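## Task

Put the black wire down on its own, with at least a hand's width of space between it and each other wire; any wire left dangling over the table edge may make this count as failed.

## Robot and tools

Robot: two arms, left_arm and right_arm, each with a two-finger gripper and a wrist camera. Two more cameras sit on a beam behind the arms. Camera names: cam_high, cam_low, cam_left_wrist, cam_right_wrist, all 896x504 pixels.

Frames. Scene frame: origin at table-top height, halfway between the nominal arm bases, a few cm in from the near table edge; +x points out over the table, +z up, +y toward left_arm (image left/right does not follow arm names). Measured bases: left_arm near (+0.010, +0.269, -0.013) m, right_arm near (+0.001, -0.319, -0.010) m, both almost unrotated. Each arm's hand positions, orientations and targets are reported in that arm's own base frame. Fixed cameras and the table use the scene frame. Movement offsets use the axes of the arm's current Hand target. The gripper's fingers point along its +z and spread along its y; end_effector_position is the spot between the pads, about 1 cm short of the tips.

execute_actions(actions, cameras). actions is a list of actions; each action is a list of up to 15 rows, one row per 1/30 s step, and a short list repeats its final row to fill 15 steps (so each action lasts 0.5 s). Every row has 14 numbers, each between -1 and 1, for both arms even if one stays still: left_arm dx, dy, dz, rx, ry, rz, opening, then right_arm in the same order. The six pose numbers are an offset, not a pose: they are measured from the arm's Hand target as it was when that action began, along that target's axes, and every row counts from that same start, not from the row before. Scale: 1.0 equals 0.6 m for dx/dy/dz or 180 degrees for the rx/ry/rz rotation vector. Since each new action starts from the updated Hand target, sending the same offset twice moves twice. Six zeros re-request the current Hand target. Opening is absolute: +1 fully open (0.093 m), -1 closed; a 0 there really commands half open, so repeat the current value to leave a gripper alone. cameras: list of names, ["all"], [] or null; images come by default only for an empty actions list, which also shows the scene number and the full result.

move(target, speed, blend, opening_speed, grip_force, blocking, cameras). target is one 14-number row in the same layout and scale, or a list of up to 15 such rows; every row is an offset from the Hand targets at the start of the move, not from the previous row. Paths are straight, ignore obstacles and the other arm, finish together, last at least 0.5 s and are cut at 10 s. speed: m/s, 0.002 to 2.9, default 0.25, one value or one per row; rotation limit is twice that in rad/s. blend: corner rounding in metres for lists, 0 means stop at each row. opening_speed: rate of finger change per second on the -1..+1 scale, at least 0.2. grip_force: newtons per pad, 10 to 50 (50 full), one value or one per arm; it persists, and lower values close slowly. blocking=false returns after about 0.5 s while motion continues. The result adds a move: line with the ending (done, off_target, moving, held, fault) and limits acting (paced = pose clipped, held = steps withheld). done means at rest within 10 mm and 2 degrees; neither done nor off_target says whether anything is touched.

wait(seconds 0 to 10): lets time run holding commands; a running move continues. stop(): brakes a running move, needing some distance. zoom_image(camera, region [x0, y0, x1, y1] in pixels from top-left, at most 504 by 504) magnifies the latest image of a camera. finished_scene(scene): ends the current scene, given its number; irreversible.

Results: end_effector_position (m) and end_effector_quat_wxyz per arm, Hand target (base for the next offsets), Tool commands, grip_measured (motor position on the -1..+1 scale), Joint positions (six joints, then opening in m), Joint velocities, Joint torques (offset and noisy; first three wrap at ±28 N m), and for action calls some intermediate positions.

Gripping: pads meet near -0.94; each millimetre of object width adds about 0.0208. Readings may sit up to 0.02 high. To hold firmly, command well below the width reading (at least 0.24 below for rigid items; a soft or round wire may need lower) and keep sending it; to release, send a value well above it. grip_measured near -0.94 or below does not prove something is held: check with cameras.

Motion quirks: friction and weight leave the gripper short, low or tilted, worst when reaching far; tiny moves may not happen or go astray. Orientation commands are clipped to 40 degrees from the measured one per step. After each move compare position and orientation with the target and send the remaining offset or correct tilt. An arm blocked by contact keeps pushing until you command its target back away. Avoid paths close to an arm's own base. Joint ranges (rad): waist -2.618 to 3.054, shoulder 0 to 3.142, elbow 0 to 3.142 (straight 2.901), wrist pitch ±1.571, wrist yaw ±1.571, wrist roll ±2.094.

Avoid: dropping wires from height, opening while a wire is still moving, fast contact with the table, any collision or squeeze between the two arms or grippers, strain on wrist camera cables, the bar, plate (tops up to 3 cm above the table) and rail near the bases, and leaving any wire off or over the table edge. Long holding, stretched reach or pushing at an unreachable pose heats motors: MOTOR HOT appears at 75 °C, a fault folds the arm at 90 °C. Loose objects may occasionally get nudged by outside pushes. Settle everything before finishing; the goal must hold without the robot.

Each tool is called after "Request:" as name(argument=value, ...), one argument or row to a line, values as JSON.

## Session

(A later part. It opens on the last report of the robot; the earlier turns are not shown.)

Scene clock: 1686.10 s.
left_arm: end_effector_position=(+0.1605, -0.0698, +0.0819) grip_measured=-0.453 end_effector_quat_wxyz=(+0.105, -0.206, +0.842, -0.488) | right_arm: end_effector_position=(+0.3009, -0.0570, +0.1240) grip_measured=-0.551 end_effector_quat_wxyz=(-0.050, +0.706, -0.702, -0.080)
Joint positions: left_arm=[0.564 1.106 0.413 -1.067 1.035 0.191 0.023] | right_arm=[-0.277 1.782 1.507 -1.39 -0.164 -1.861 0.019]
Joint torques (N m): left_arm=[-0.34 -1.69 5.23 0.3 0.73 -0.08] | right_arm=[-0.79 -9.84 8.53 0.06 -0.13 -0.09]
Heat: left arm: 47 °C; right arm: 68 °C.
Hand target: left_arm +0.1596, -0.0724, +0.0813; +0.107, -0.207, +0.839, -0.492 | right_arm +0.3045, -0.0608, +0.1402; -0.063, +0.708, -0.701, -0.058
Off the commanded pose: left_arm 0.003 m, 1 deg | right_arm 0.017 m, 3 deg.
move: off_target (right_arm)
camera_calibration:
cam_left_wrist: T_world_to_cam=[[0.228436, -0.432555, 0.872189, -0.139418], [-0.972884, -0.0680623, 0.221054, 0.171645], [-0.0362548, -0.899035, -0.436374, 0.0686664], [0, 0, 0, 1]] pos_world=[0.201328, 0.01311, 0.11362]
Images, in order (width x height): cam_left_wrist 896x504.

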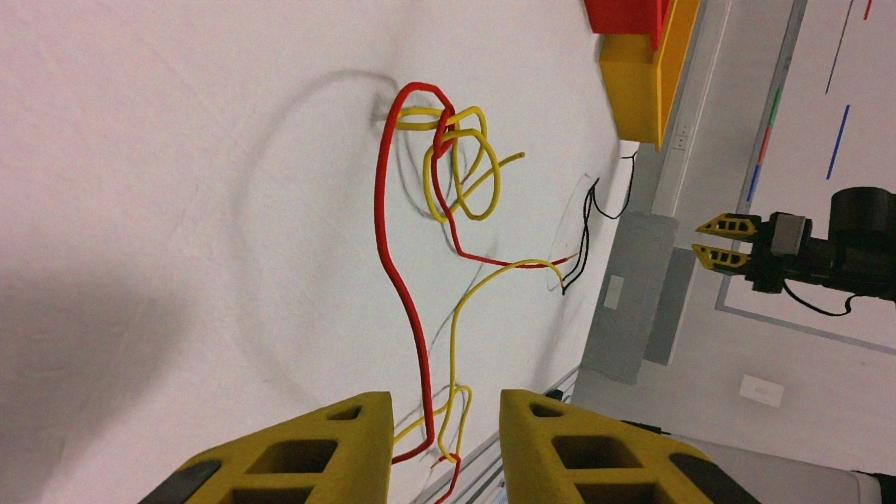

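Request:
move(
  target=[
    [0.008,0.015,0.098,0,0,0,-0.45,0,0,0,0,0,0,-0.55],
    [0.008,0.015,0.098,0,0,0,-1,0,0,0,0,0,0,-0.55],
  ],
  speed=0.12,
  opening_speed=0.8,
  cameras=["cam_left_wrist"],
)

Scene clock: 1695.03 s.
left_arm: end_effector_position=(+0.1771, -0.1164, +0.0480) grip_measured=-0.981 end_effector_quat_wxyz=(+0.105, -0.205, +0.838, -0.495) | right_arm: end_effector_position=(+0.3009, -0.0570, +0.1240) grip_measured=-0.551 end_effector_quat_wxyz=(-0.050, +0.706, -0.702, -0.080)
Joint positions: left_arm=[0.141 0.936 0.15 -0.286 0.983 -0.61 0] | right_arm=[-0.277 1.782 1.507 -1.39 -0.164 -1.861 0.019]
Joint torques (N m): left_arm=[-0.27 -1.07 5.96 1.5 0.42 -0.1] | right_arm=[-0.62 -9.89 8.47 0.01 -0.18 -0.02]
Heat: left arm: 47 °C; right arm: 68 °C.
Hand target: left_arm +0.1757, -0.1167, +0.0446; +0.107, -0.207, +0.839, -0.492 | right_arm +0.3045, -0.0608, +0.1402; -0.063, +0.708, -0.701, -0.058
Off the commanded pose: left_arm 0.004 m, 0 deg | right_arm 0.017 m, 3 deg.
move: off_target (right_arm)
camera_calibration:
cam_left_wrist: T_world_to_cam=[[0.222959, -0.419013, 0.88018, -0.131604], [-0.97417, -0.0626073, 0.216963, 0.193181], [-0.0358046, -0.905819, -0.422149, 0.0110151], [0, 0, 0, 1]] pos_world=[0.217928, -0.0330716, 0.0785721]
Images, in order (width x height): cam_left_wrist 896x504.

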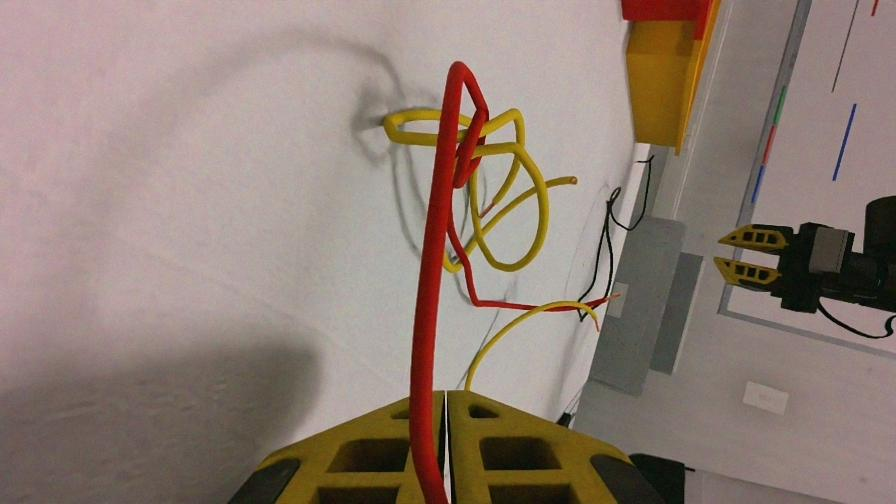

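Request:
move(
  target=[
    [0,0,0,0,0,0,-0.4,0,0,0,0,0,0,-0.55],
    [-0.082,-0.02,0.075,0,0,0,-0.4,0,0,0,0,0,0,-0.55],
    [-0.082,-0.02,0.075,0,0,0,-1,0,0,0,0,0,0,-0.55],
  ],
  speed=0.12,
  opening_speed=0.8,
  cameras=["cam_left_wrist","cam_high"],
)

Request:
zoom_image(
  camera="cam_high",
  region=[300, 300, 550, 440],
)

Scene clock: 1719.23 s.
left_arm: end_effector_position=(+0.2369, -0.1350, +0.0327) grip_measured=-0.982 end_effector_quat_wxyz=(+0.101, -0.205, +0.838, -0.496) | right_arm: end_effector_position=(+0.3009, -0.0570, +0.1240) grip_measured=-0.551 end_effector_quat_wxyz=(-0.050, +0.706, -0.702, -0.080)
Joint positions: left_arm=[-0.012 1.401 0.242 0.253 0.902 -0.823 0] | right_arm=[-0.277 1.782 1.507 -1.39 -0.164 -1.861 0.019]
Joint torques (N m): left_arm=[-0.12 -2.35 5.9 1.79 0.27 -0.13] | right_arm=[-0.75 -9.85 8.32 0.05 -0.14 -0.05]
Heat: left arm: 47 °C; right arm: 68 °C.
Hand target: left_arm +0.2396, -0.1348, +0.0316; +0.107, -0.207, +0.839, -0.492 | right_arm +0.3045, -0.0608, +0.1402; -0.063, +0.708, -0.701, -0.058
Off the commanded pose: left_arm 0.003 m, 1 deg | right_arm 0.017 m, 3 deg.
move: off_target (right_arm); target 3's new opening was sent with left_arm's hand 0.036 m and 10 deg from that target
camera_calibration:
cam_left_wrist: T_world_to_cam=[[0.226961, -0.418553, 0.879376, -0.140102], [-0.972991, -0.0583531, 0.223348, 0.253671], [-0.0421686, -0.906316, -0.420492, -0.00875339], [0, 0, 0, 1]] pos_world=[0.278248, -0.0517711, 0.0628651]
Images, in order (width x height): cam_high 896x504, cam_left_wrist 896x504.

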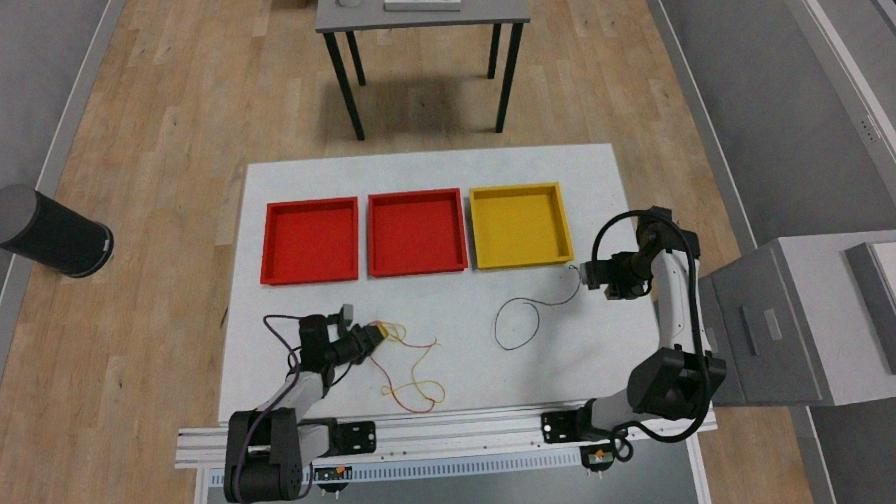

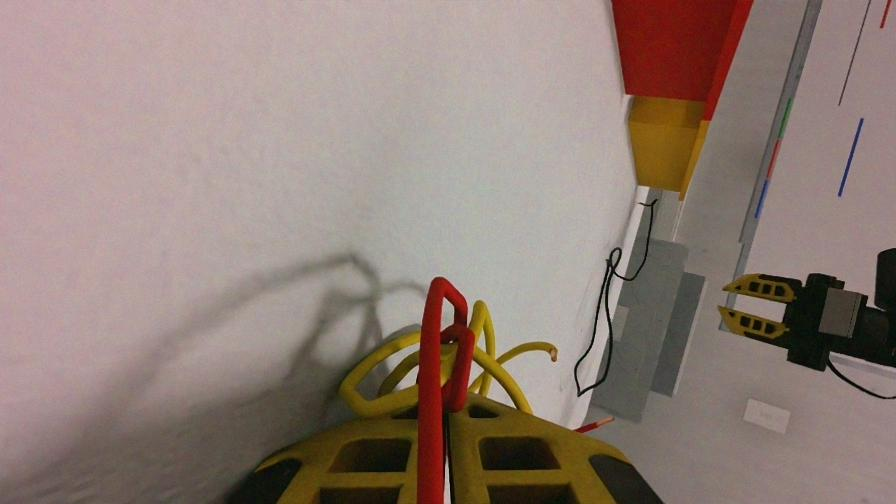

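Scaled by 2.016 from the camera's 896x504 image, which has a finer 1280x720 frame.

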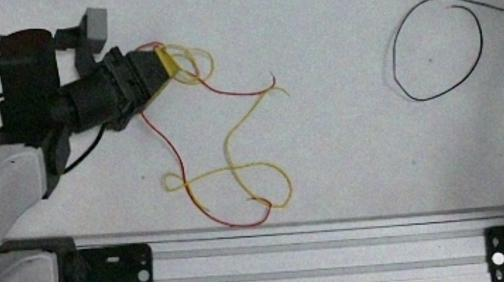

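Request:
move(
  target=[-0.112,-0.03,0.048,0,0,0,-1,0,0,0,0,0,0,-0.55],
  speed=0.12,
  cameras=["cam_left_wrist","cam_high"],
)

Request:
zoom_image(
  camera="cam_high",
  region=[300, 290, 550, 430],
)

Scene clock: 1727.27 s.
left_arm: end_effector_position=(+0.2952, -0.1400, +0.0339) grip_measured=-0.982 end_effector_quat_wxyz=(+0.073, -0.205, +0.832, -0.511) | right_arm: end_effector_position=(+0.3009, -0.0570, +0.1240) grip_measured=-0.551 end_effector_quat_wxyz=(-0.050, +0.706, -0.702, -0.080)
Joint positions: left_arm=[-0.008 1.674 0.495 0.234 0.958 -0.823 0] | right_arm=[-0.277 1.782 1.507 -1.39 -0.164 -1.861 0.019]
Joint torques (N m): left_arm=[-0.09 -3.59 8.92 1.88 -0.11 0.01] | right_arm=[-0.61 -9.73 8.5 -0.03 -0.09 -0.01]
Heat: left arm: 47 °C; right arm: 68 °C.
Hand target: left_arm +0.3150, -0.1347, +0.0316; +0.107, -0.207, +0.839, -0.492 | right_arm +0.3045, -0.0608, +0.1402; -0.063, +0.708, -0.701, -0.058
Off the commanded pose: left_arm 0.021 m, 5 deg | right_arm 0.017 m, 3 deg.
move: off_target (left_arm, right_arm)
camera_calibration:
cam_left_wrist: T_world_to_cam=[[0.250353, -0.386227, 0.887779, -0.159212], [-0.964444, -0.0192822, 0.263584, 0.31142], [-0.0846848, -0.922202, -0.377321, -0.00146139], [0, 0, 0, 1]] pos_world=[0.340083, -0.0568349, 0.0587087]
Images, in order (width x height): cam_high 896x504, cam_left_wrist 896x504.

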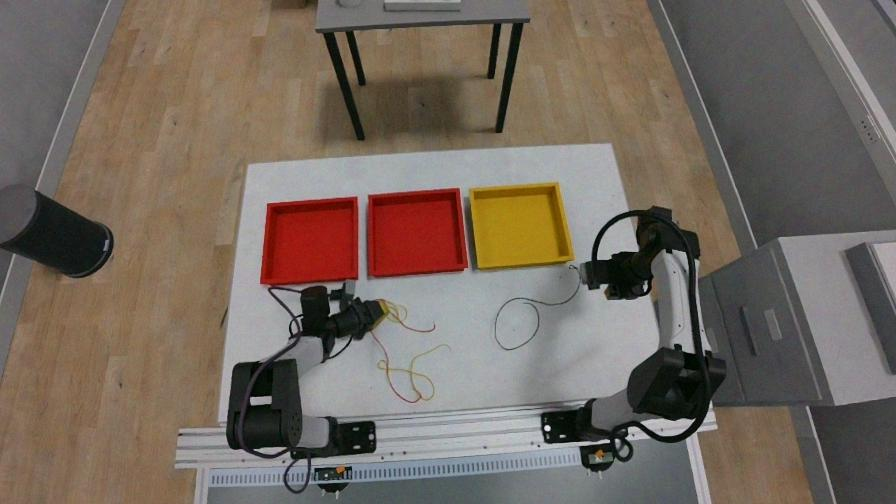

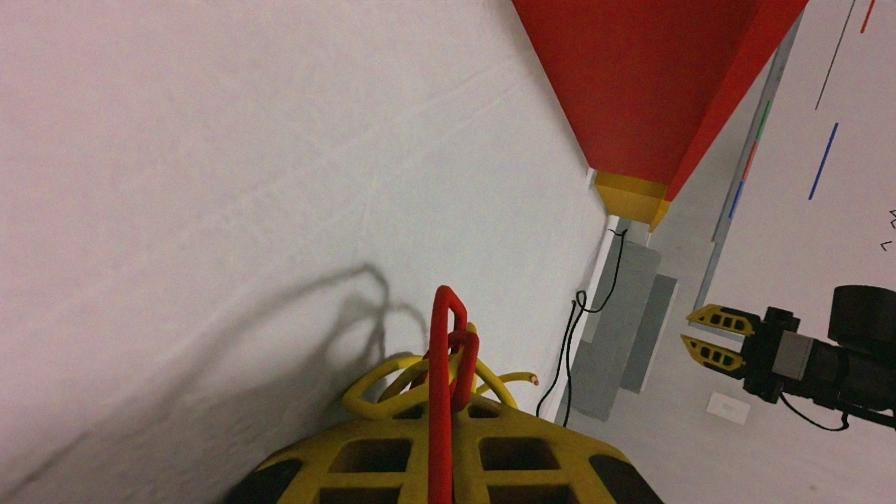

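Scaled by 2.016 from the camera's 896x504 image, which has a finer 1280x720 frame.

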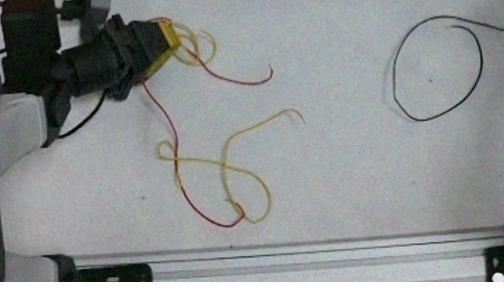

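Request:
move(
  target=[0.003,-0.13,-0.074,0,0,0,-1,0,0,0,0,0,0,-0.55],
  speed=0.12,
  cameras=["cam_left_wrist","cam_high"],
)

Request:
zoom_image(
  camera="cam_high",
  region=[300, 290, 550, 430],
)

Scene clock: 1740.53 s.
left_arm: end_effector_position=(+0.3061, -0.1345, +0.1070) grip_measured=-0.982 end_effector_quat_wxyz=(+0.085, -0.217, +0.839, -0.491) | right_arm: end_effector_position=(+0.3009, -0.0570, +0.1240) grip_measured=-0.551 end_effector_quat_wxyz=(-0.050, +0.706, -0.702, -0.080)
Joint positions: left_arm=[-0.008 1.428 0.678 -0.196 0.902 -0.825 0] | right_arm=[-0.277 1.782 1.507 -1.39 -0.164 -1.861 0.019]
Joint torques (N m): left_arm=[-0.01 -6.16 11.26 1.5 0.39 0.05] | right_arm=[-0.76 -9.74 8.4 0 -0.18 -0.01]
Heat: left arm: 47 °C; right arm: 68 °C.
Hand target: left_arm +0.3152, -0.1343, +0.1212; +0.107, -0.207, +0.839, -0.492 | right_arm +0.3045, -0.0608, +0.1402; -0.063, +0.708, -0.701, -0.058
Off the commanded pose: left_arm 0.017 m, 3 deg | right_arm 0.017 m, 3 deg.
move: off_target (left_arm, right_arm)
camera_calibration:
cam_left_wrist: T_world_to_cam=[[0.265476, -0.416748, 0.869393, -0.231474], [-0.962574, -0.0635685, 0.263458, 0.296216], [-0.0545295, -0.906797, -0.418027, 0.0292984], [0, 0, 0, 1]] pos_world=[0.348179, -0.0510685, 0.135448]
Images, in order (width x height): cam_high 896x504, cam_left_wrist 896x504.

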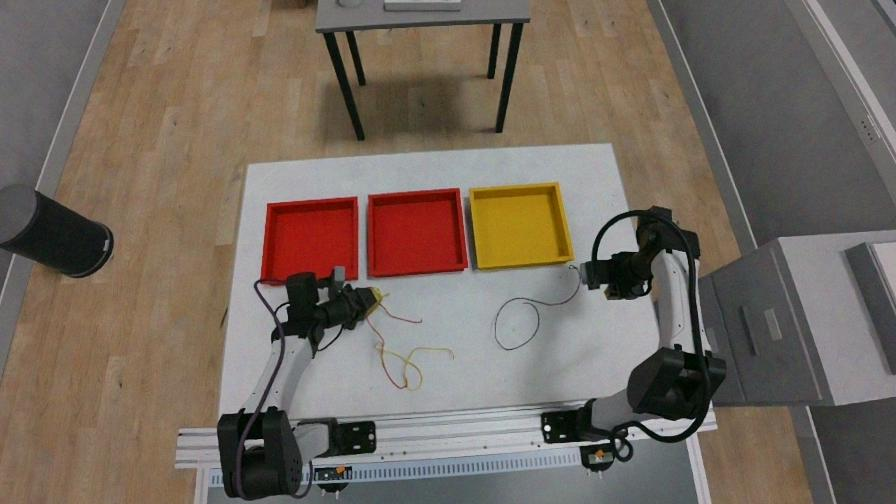

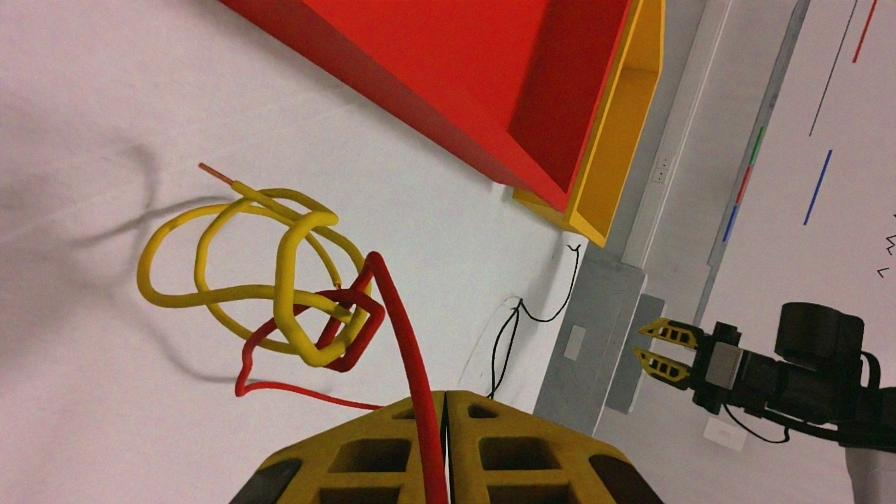

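Scaled by 2.016 from the camera's 896x504 image, which has a finer 1280x720 frame.

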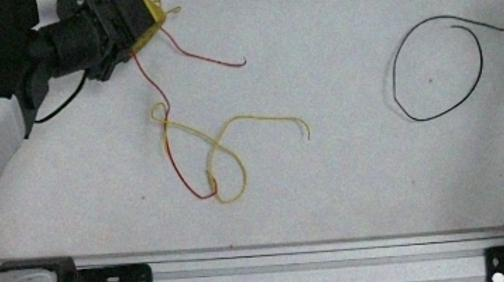

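Request:
move(
  target=[
    [-0.0633,0.06,-0.109,0,0,0,-1,0,0,0,0,0,0,-0.55],
    [-0.062,0.1715,-0.049,0,0,0,-1,0,0,0,0,0,0,-0.55],
  ],
  speed=0.12,
  blend=0.01,
  cameras=["cam_left_wrist","cam_high"],
)

Request:
zoom_image(
  camera="cam_high",
  region=[300, 270, 620, 430],
)

Scene clock: 1758.83 s.
left_arm: end_effector_position=(+0.3141, -0.0505, +0.0472) grip_measured=-0.982 end_effector_quat_wxyz=(+0.103, -0.211, +0.841, -0.487) | right_arm: end_effector_position=(+0.3009, -0.0570, +0.1240) grip_measured=-0.551 end_effector_quat_wxyz=(-0.050, +0.706, -0.702, -0.080)
Joint positions: left_arm=[0.31 1.721 0.738 -0.347 1.026 -0.317 0] | right_arm=[-0.277 1.782 1.507 -1.39 -0.164 -1.861 0.019]
Joint torques (N m): left_arm=[0.9 -5.64 4.88 1.08 0.68 0.17] | right_arm=[-0.68 -9.77 8.51 0 -0.15 -0.08]
Heat: left arm: 50 °C; right arm: 67 °C.
Hand target: left_arm +0.3123, -0.0504, +0.0453; +0.107, -0.207, +0.839, -0.492 | right_arm +0.3045, -0.0608, +0.1402; -0.063, +0.708, -0.701, -0.058
Off the commanded pose: left_arm 0.003 m, 1 deg | right_arm 0.017 m, 3 deg.
move: off_target (right_arm)
camera_calibration:
cam_left_wrist: T_world_to_cam=[[0.2386, -0.429799, 0.870829, -0.13886], [-0.970496, -0.0734351, 0.229664, 0.328648], [-0.0347599, -0.899933, -0.43464, 0.0758515], [0, 0, 0, 1]] pos_world=[0.35472, 0.0327138, 0.0784125]
Images, in order (width x height): cam_high 896x504, cam_left_wrist 896x504.

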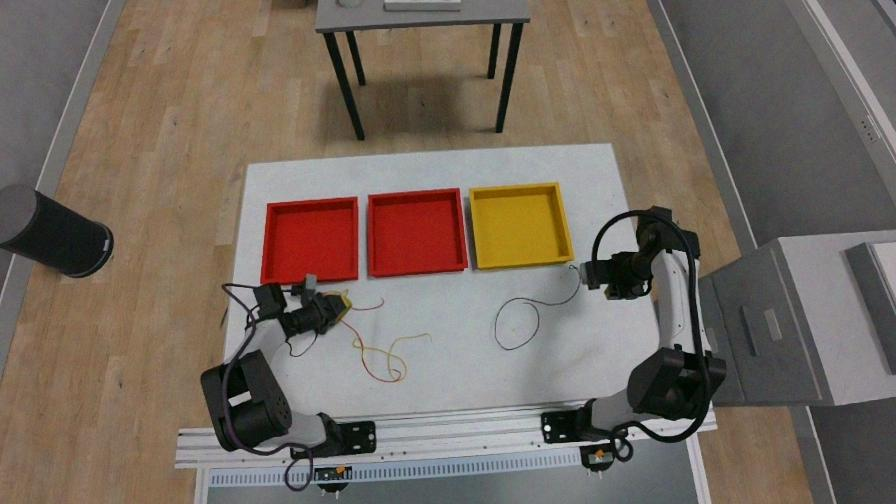

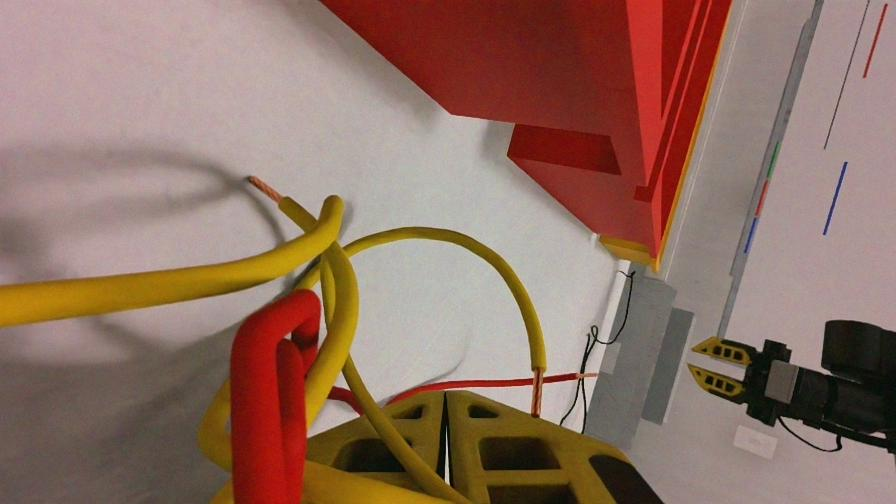

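Scaled by 1.575 from the camera's 896x504 image, which has a finer 1280x720 frame.

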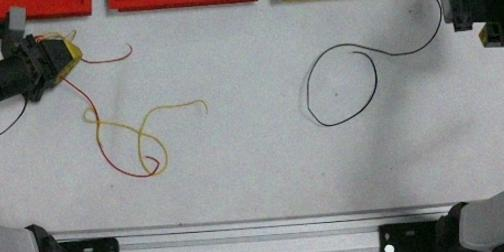

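Request:
move(
  target=[
    [0,0,0,0,0,0,-0.1,0,0,0,0,0,0,-0.55],
    [0,0,-0.14,0,0,0,-0.1,0,0,0,0,0,0,-0.55],
  ],
  speed=[0.1,0.1],
  opening_speed=0.8,
  cameras=["cam_left_wrist","cam_high"],
)

Request:
zoom_image(
  camera="cam_high",
  region=[270, 270, 590, 430],
)

Scene clock: 1769.33 s.
left_arm: end_effector_position=(+0.2745, +0.0098, +0.0843) grip_measured=-0.103 end_effector_quat_wxyz=(+0.098, -0.217, +0.834, -0.498) | right_arm: end_effector_position=(+0.3009, -0.0570, +0.1240) grip_measured=-0.551 end_effector_quat_wxyz=(-0.050, +0.706, -0.702, -0.080)
Joint positions: left_arm=[0.595 1.728 0.915 -1.016 1.047 0.236 0.04] | right_arm=[-0.277 1.782 1.507 -1.39 -0.164 -1.861 0.019]
Joint torques (N m): left_arm=[0.39 -5.14 9.01 -0.09 0.52 0.23] | right_arm=[-0.59 -9.63 8.58 0.07 -0.17 0]
Heat: left arm: 49 °C; right arm: 67 °C.
Hand target: left_arm +0.2801, +0.0154, +0.0867; +0.107, -0.207, +0.839, -0.492 | right_arm +0.3045, -0.0608, +0.1402; -0.063, +0.708, -0.701, -0.058
Off the commanded pose: left_arm 0.008 m, 2 deg | right_arm 0.017 m, 3 deg.
move: off_target (right_arm)
camera_calibration:
cam_left_wrist: T_world_to_cam=[[0.248198, -0.402719, 0.881031, -0.139553], [-0.968162, -0.0725431, 0.239584, 0.284708], [-0.0325723, -0.912445, -0.407902, 0.142142], [0, 0, 0, 1]] pos_world=[0.31491, 0.0941498, 0.112718]
Images, in order (width x height): cam_high 896x504, cam_left_wrist 896x504.

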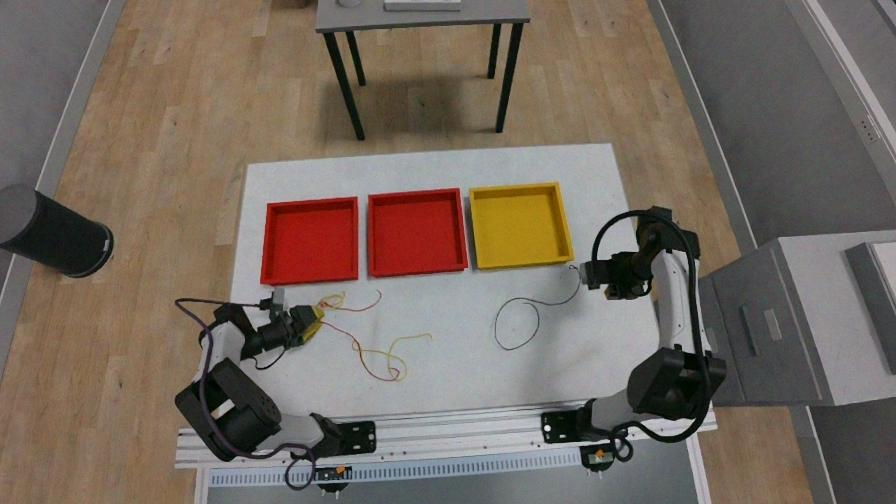

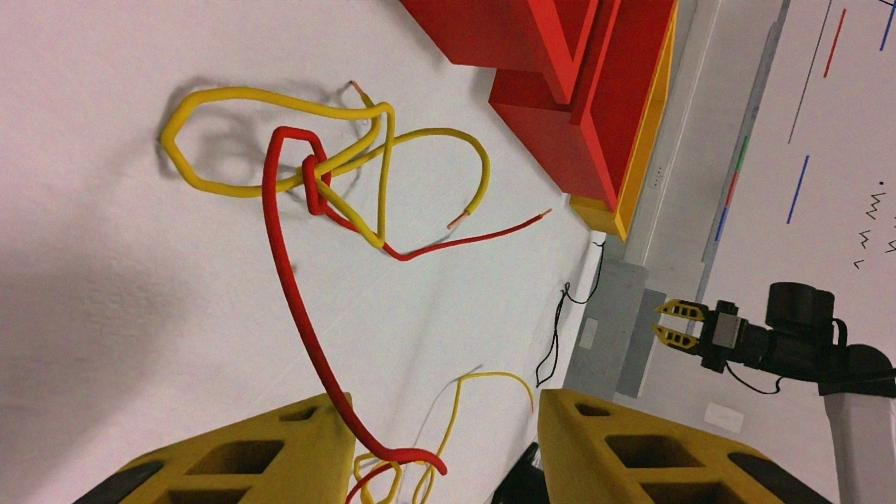

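Scaled by 1.575 from the camera's 896x504 image, which has a finer 1280x720 frame.

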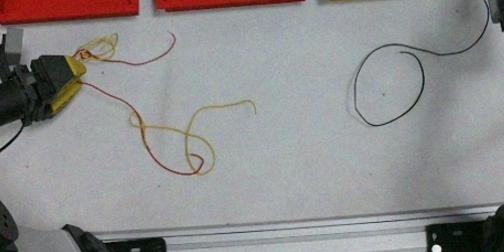

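Request:
move(
  target=[0,0,-0.14,0,0,0,-0.1,0,0,0,0,0,0,-0.55],
  speed=0.12,
  cameras=["cam_left_wrist","cam_high"],
)

Request:
zoom_image(
  camera="cam_high",
  region=[270, 270, 590, 430],
)

Scene clock: 1775.10 s.
left_arm: end_effector_position=(+0.2454, +0.0763, +0.1261) grip_measured=-0.103 end_effector_quat_wxyz=(+0.102, -0.217, +0.834, -0.498) | right_arm: end_effector_position=(+0.3009, -0.0570, +0.1240) grip_measured=-0.551 end_effector_quat_wxyz=(-0.050, +0.706, -0.702, -0.080)
Joint positions: left_arm=[0.858 1.828 1.177 -1.534 0.937 0.666 0.04] | right_arm=[-0.277 1.782 1.507 -1.39 -0.164 -1.861 0.019]
Joint torques (N m): left_arm=[0.25 -5.81 8.64 -0.74 0.36 0.24] | right_arm=[-0.43 -10 8.35 0 -0.1 -0.04]
Heat: left arm: 49 °C; right arm: 67 °C.
Hand target: left_arm +0.2480, +0.0810, +0.1280; +0.107, -0.207, +0.839, -0.492 | right_arm +0.3045, -0.0608, +0.1402; -0.063, +0.708, -0.701, -0.058
Off the commanded pose: left_arm 0.006 m, 2 deg | right_arm 0.017 m, 3 deg.
move: off_target (right_arm)
camera_calibration:
cam_left_wrist: T_world_to_cam=[[0.245206, -0.404037, 0.881265, -0.141603], [-0.969125, -0.0778733, 0.233949, 0.252633], [-0.0258973, -0.911422, -0.410658, 0.217559], [0, 0, 0, 1]] pos_world=[0.285189, 0.160748, 0.155029]
Images, in order (width x height): cam_high 896x504, cam_left_wrist 896x504.

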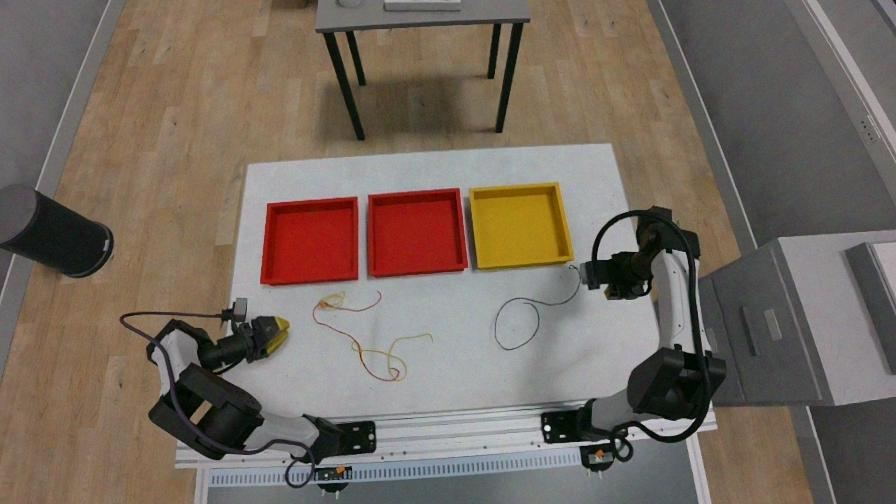

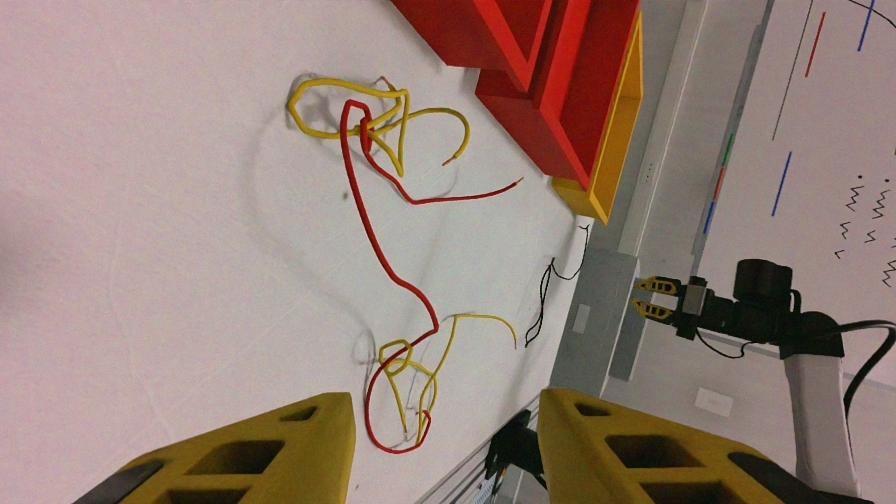

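Scaled by 1.575 from the camera's 896x504 image, which has a finer 1280x720 frame.

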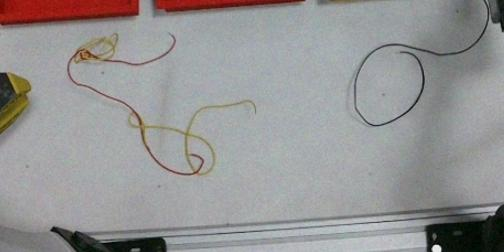

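Request:
finished_scene(
  scene=2,
)

The scene is finished: the task was done.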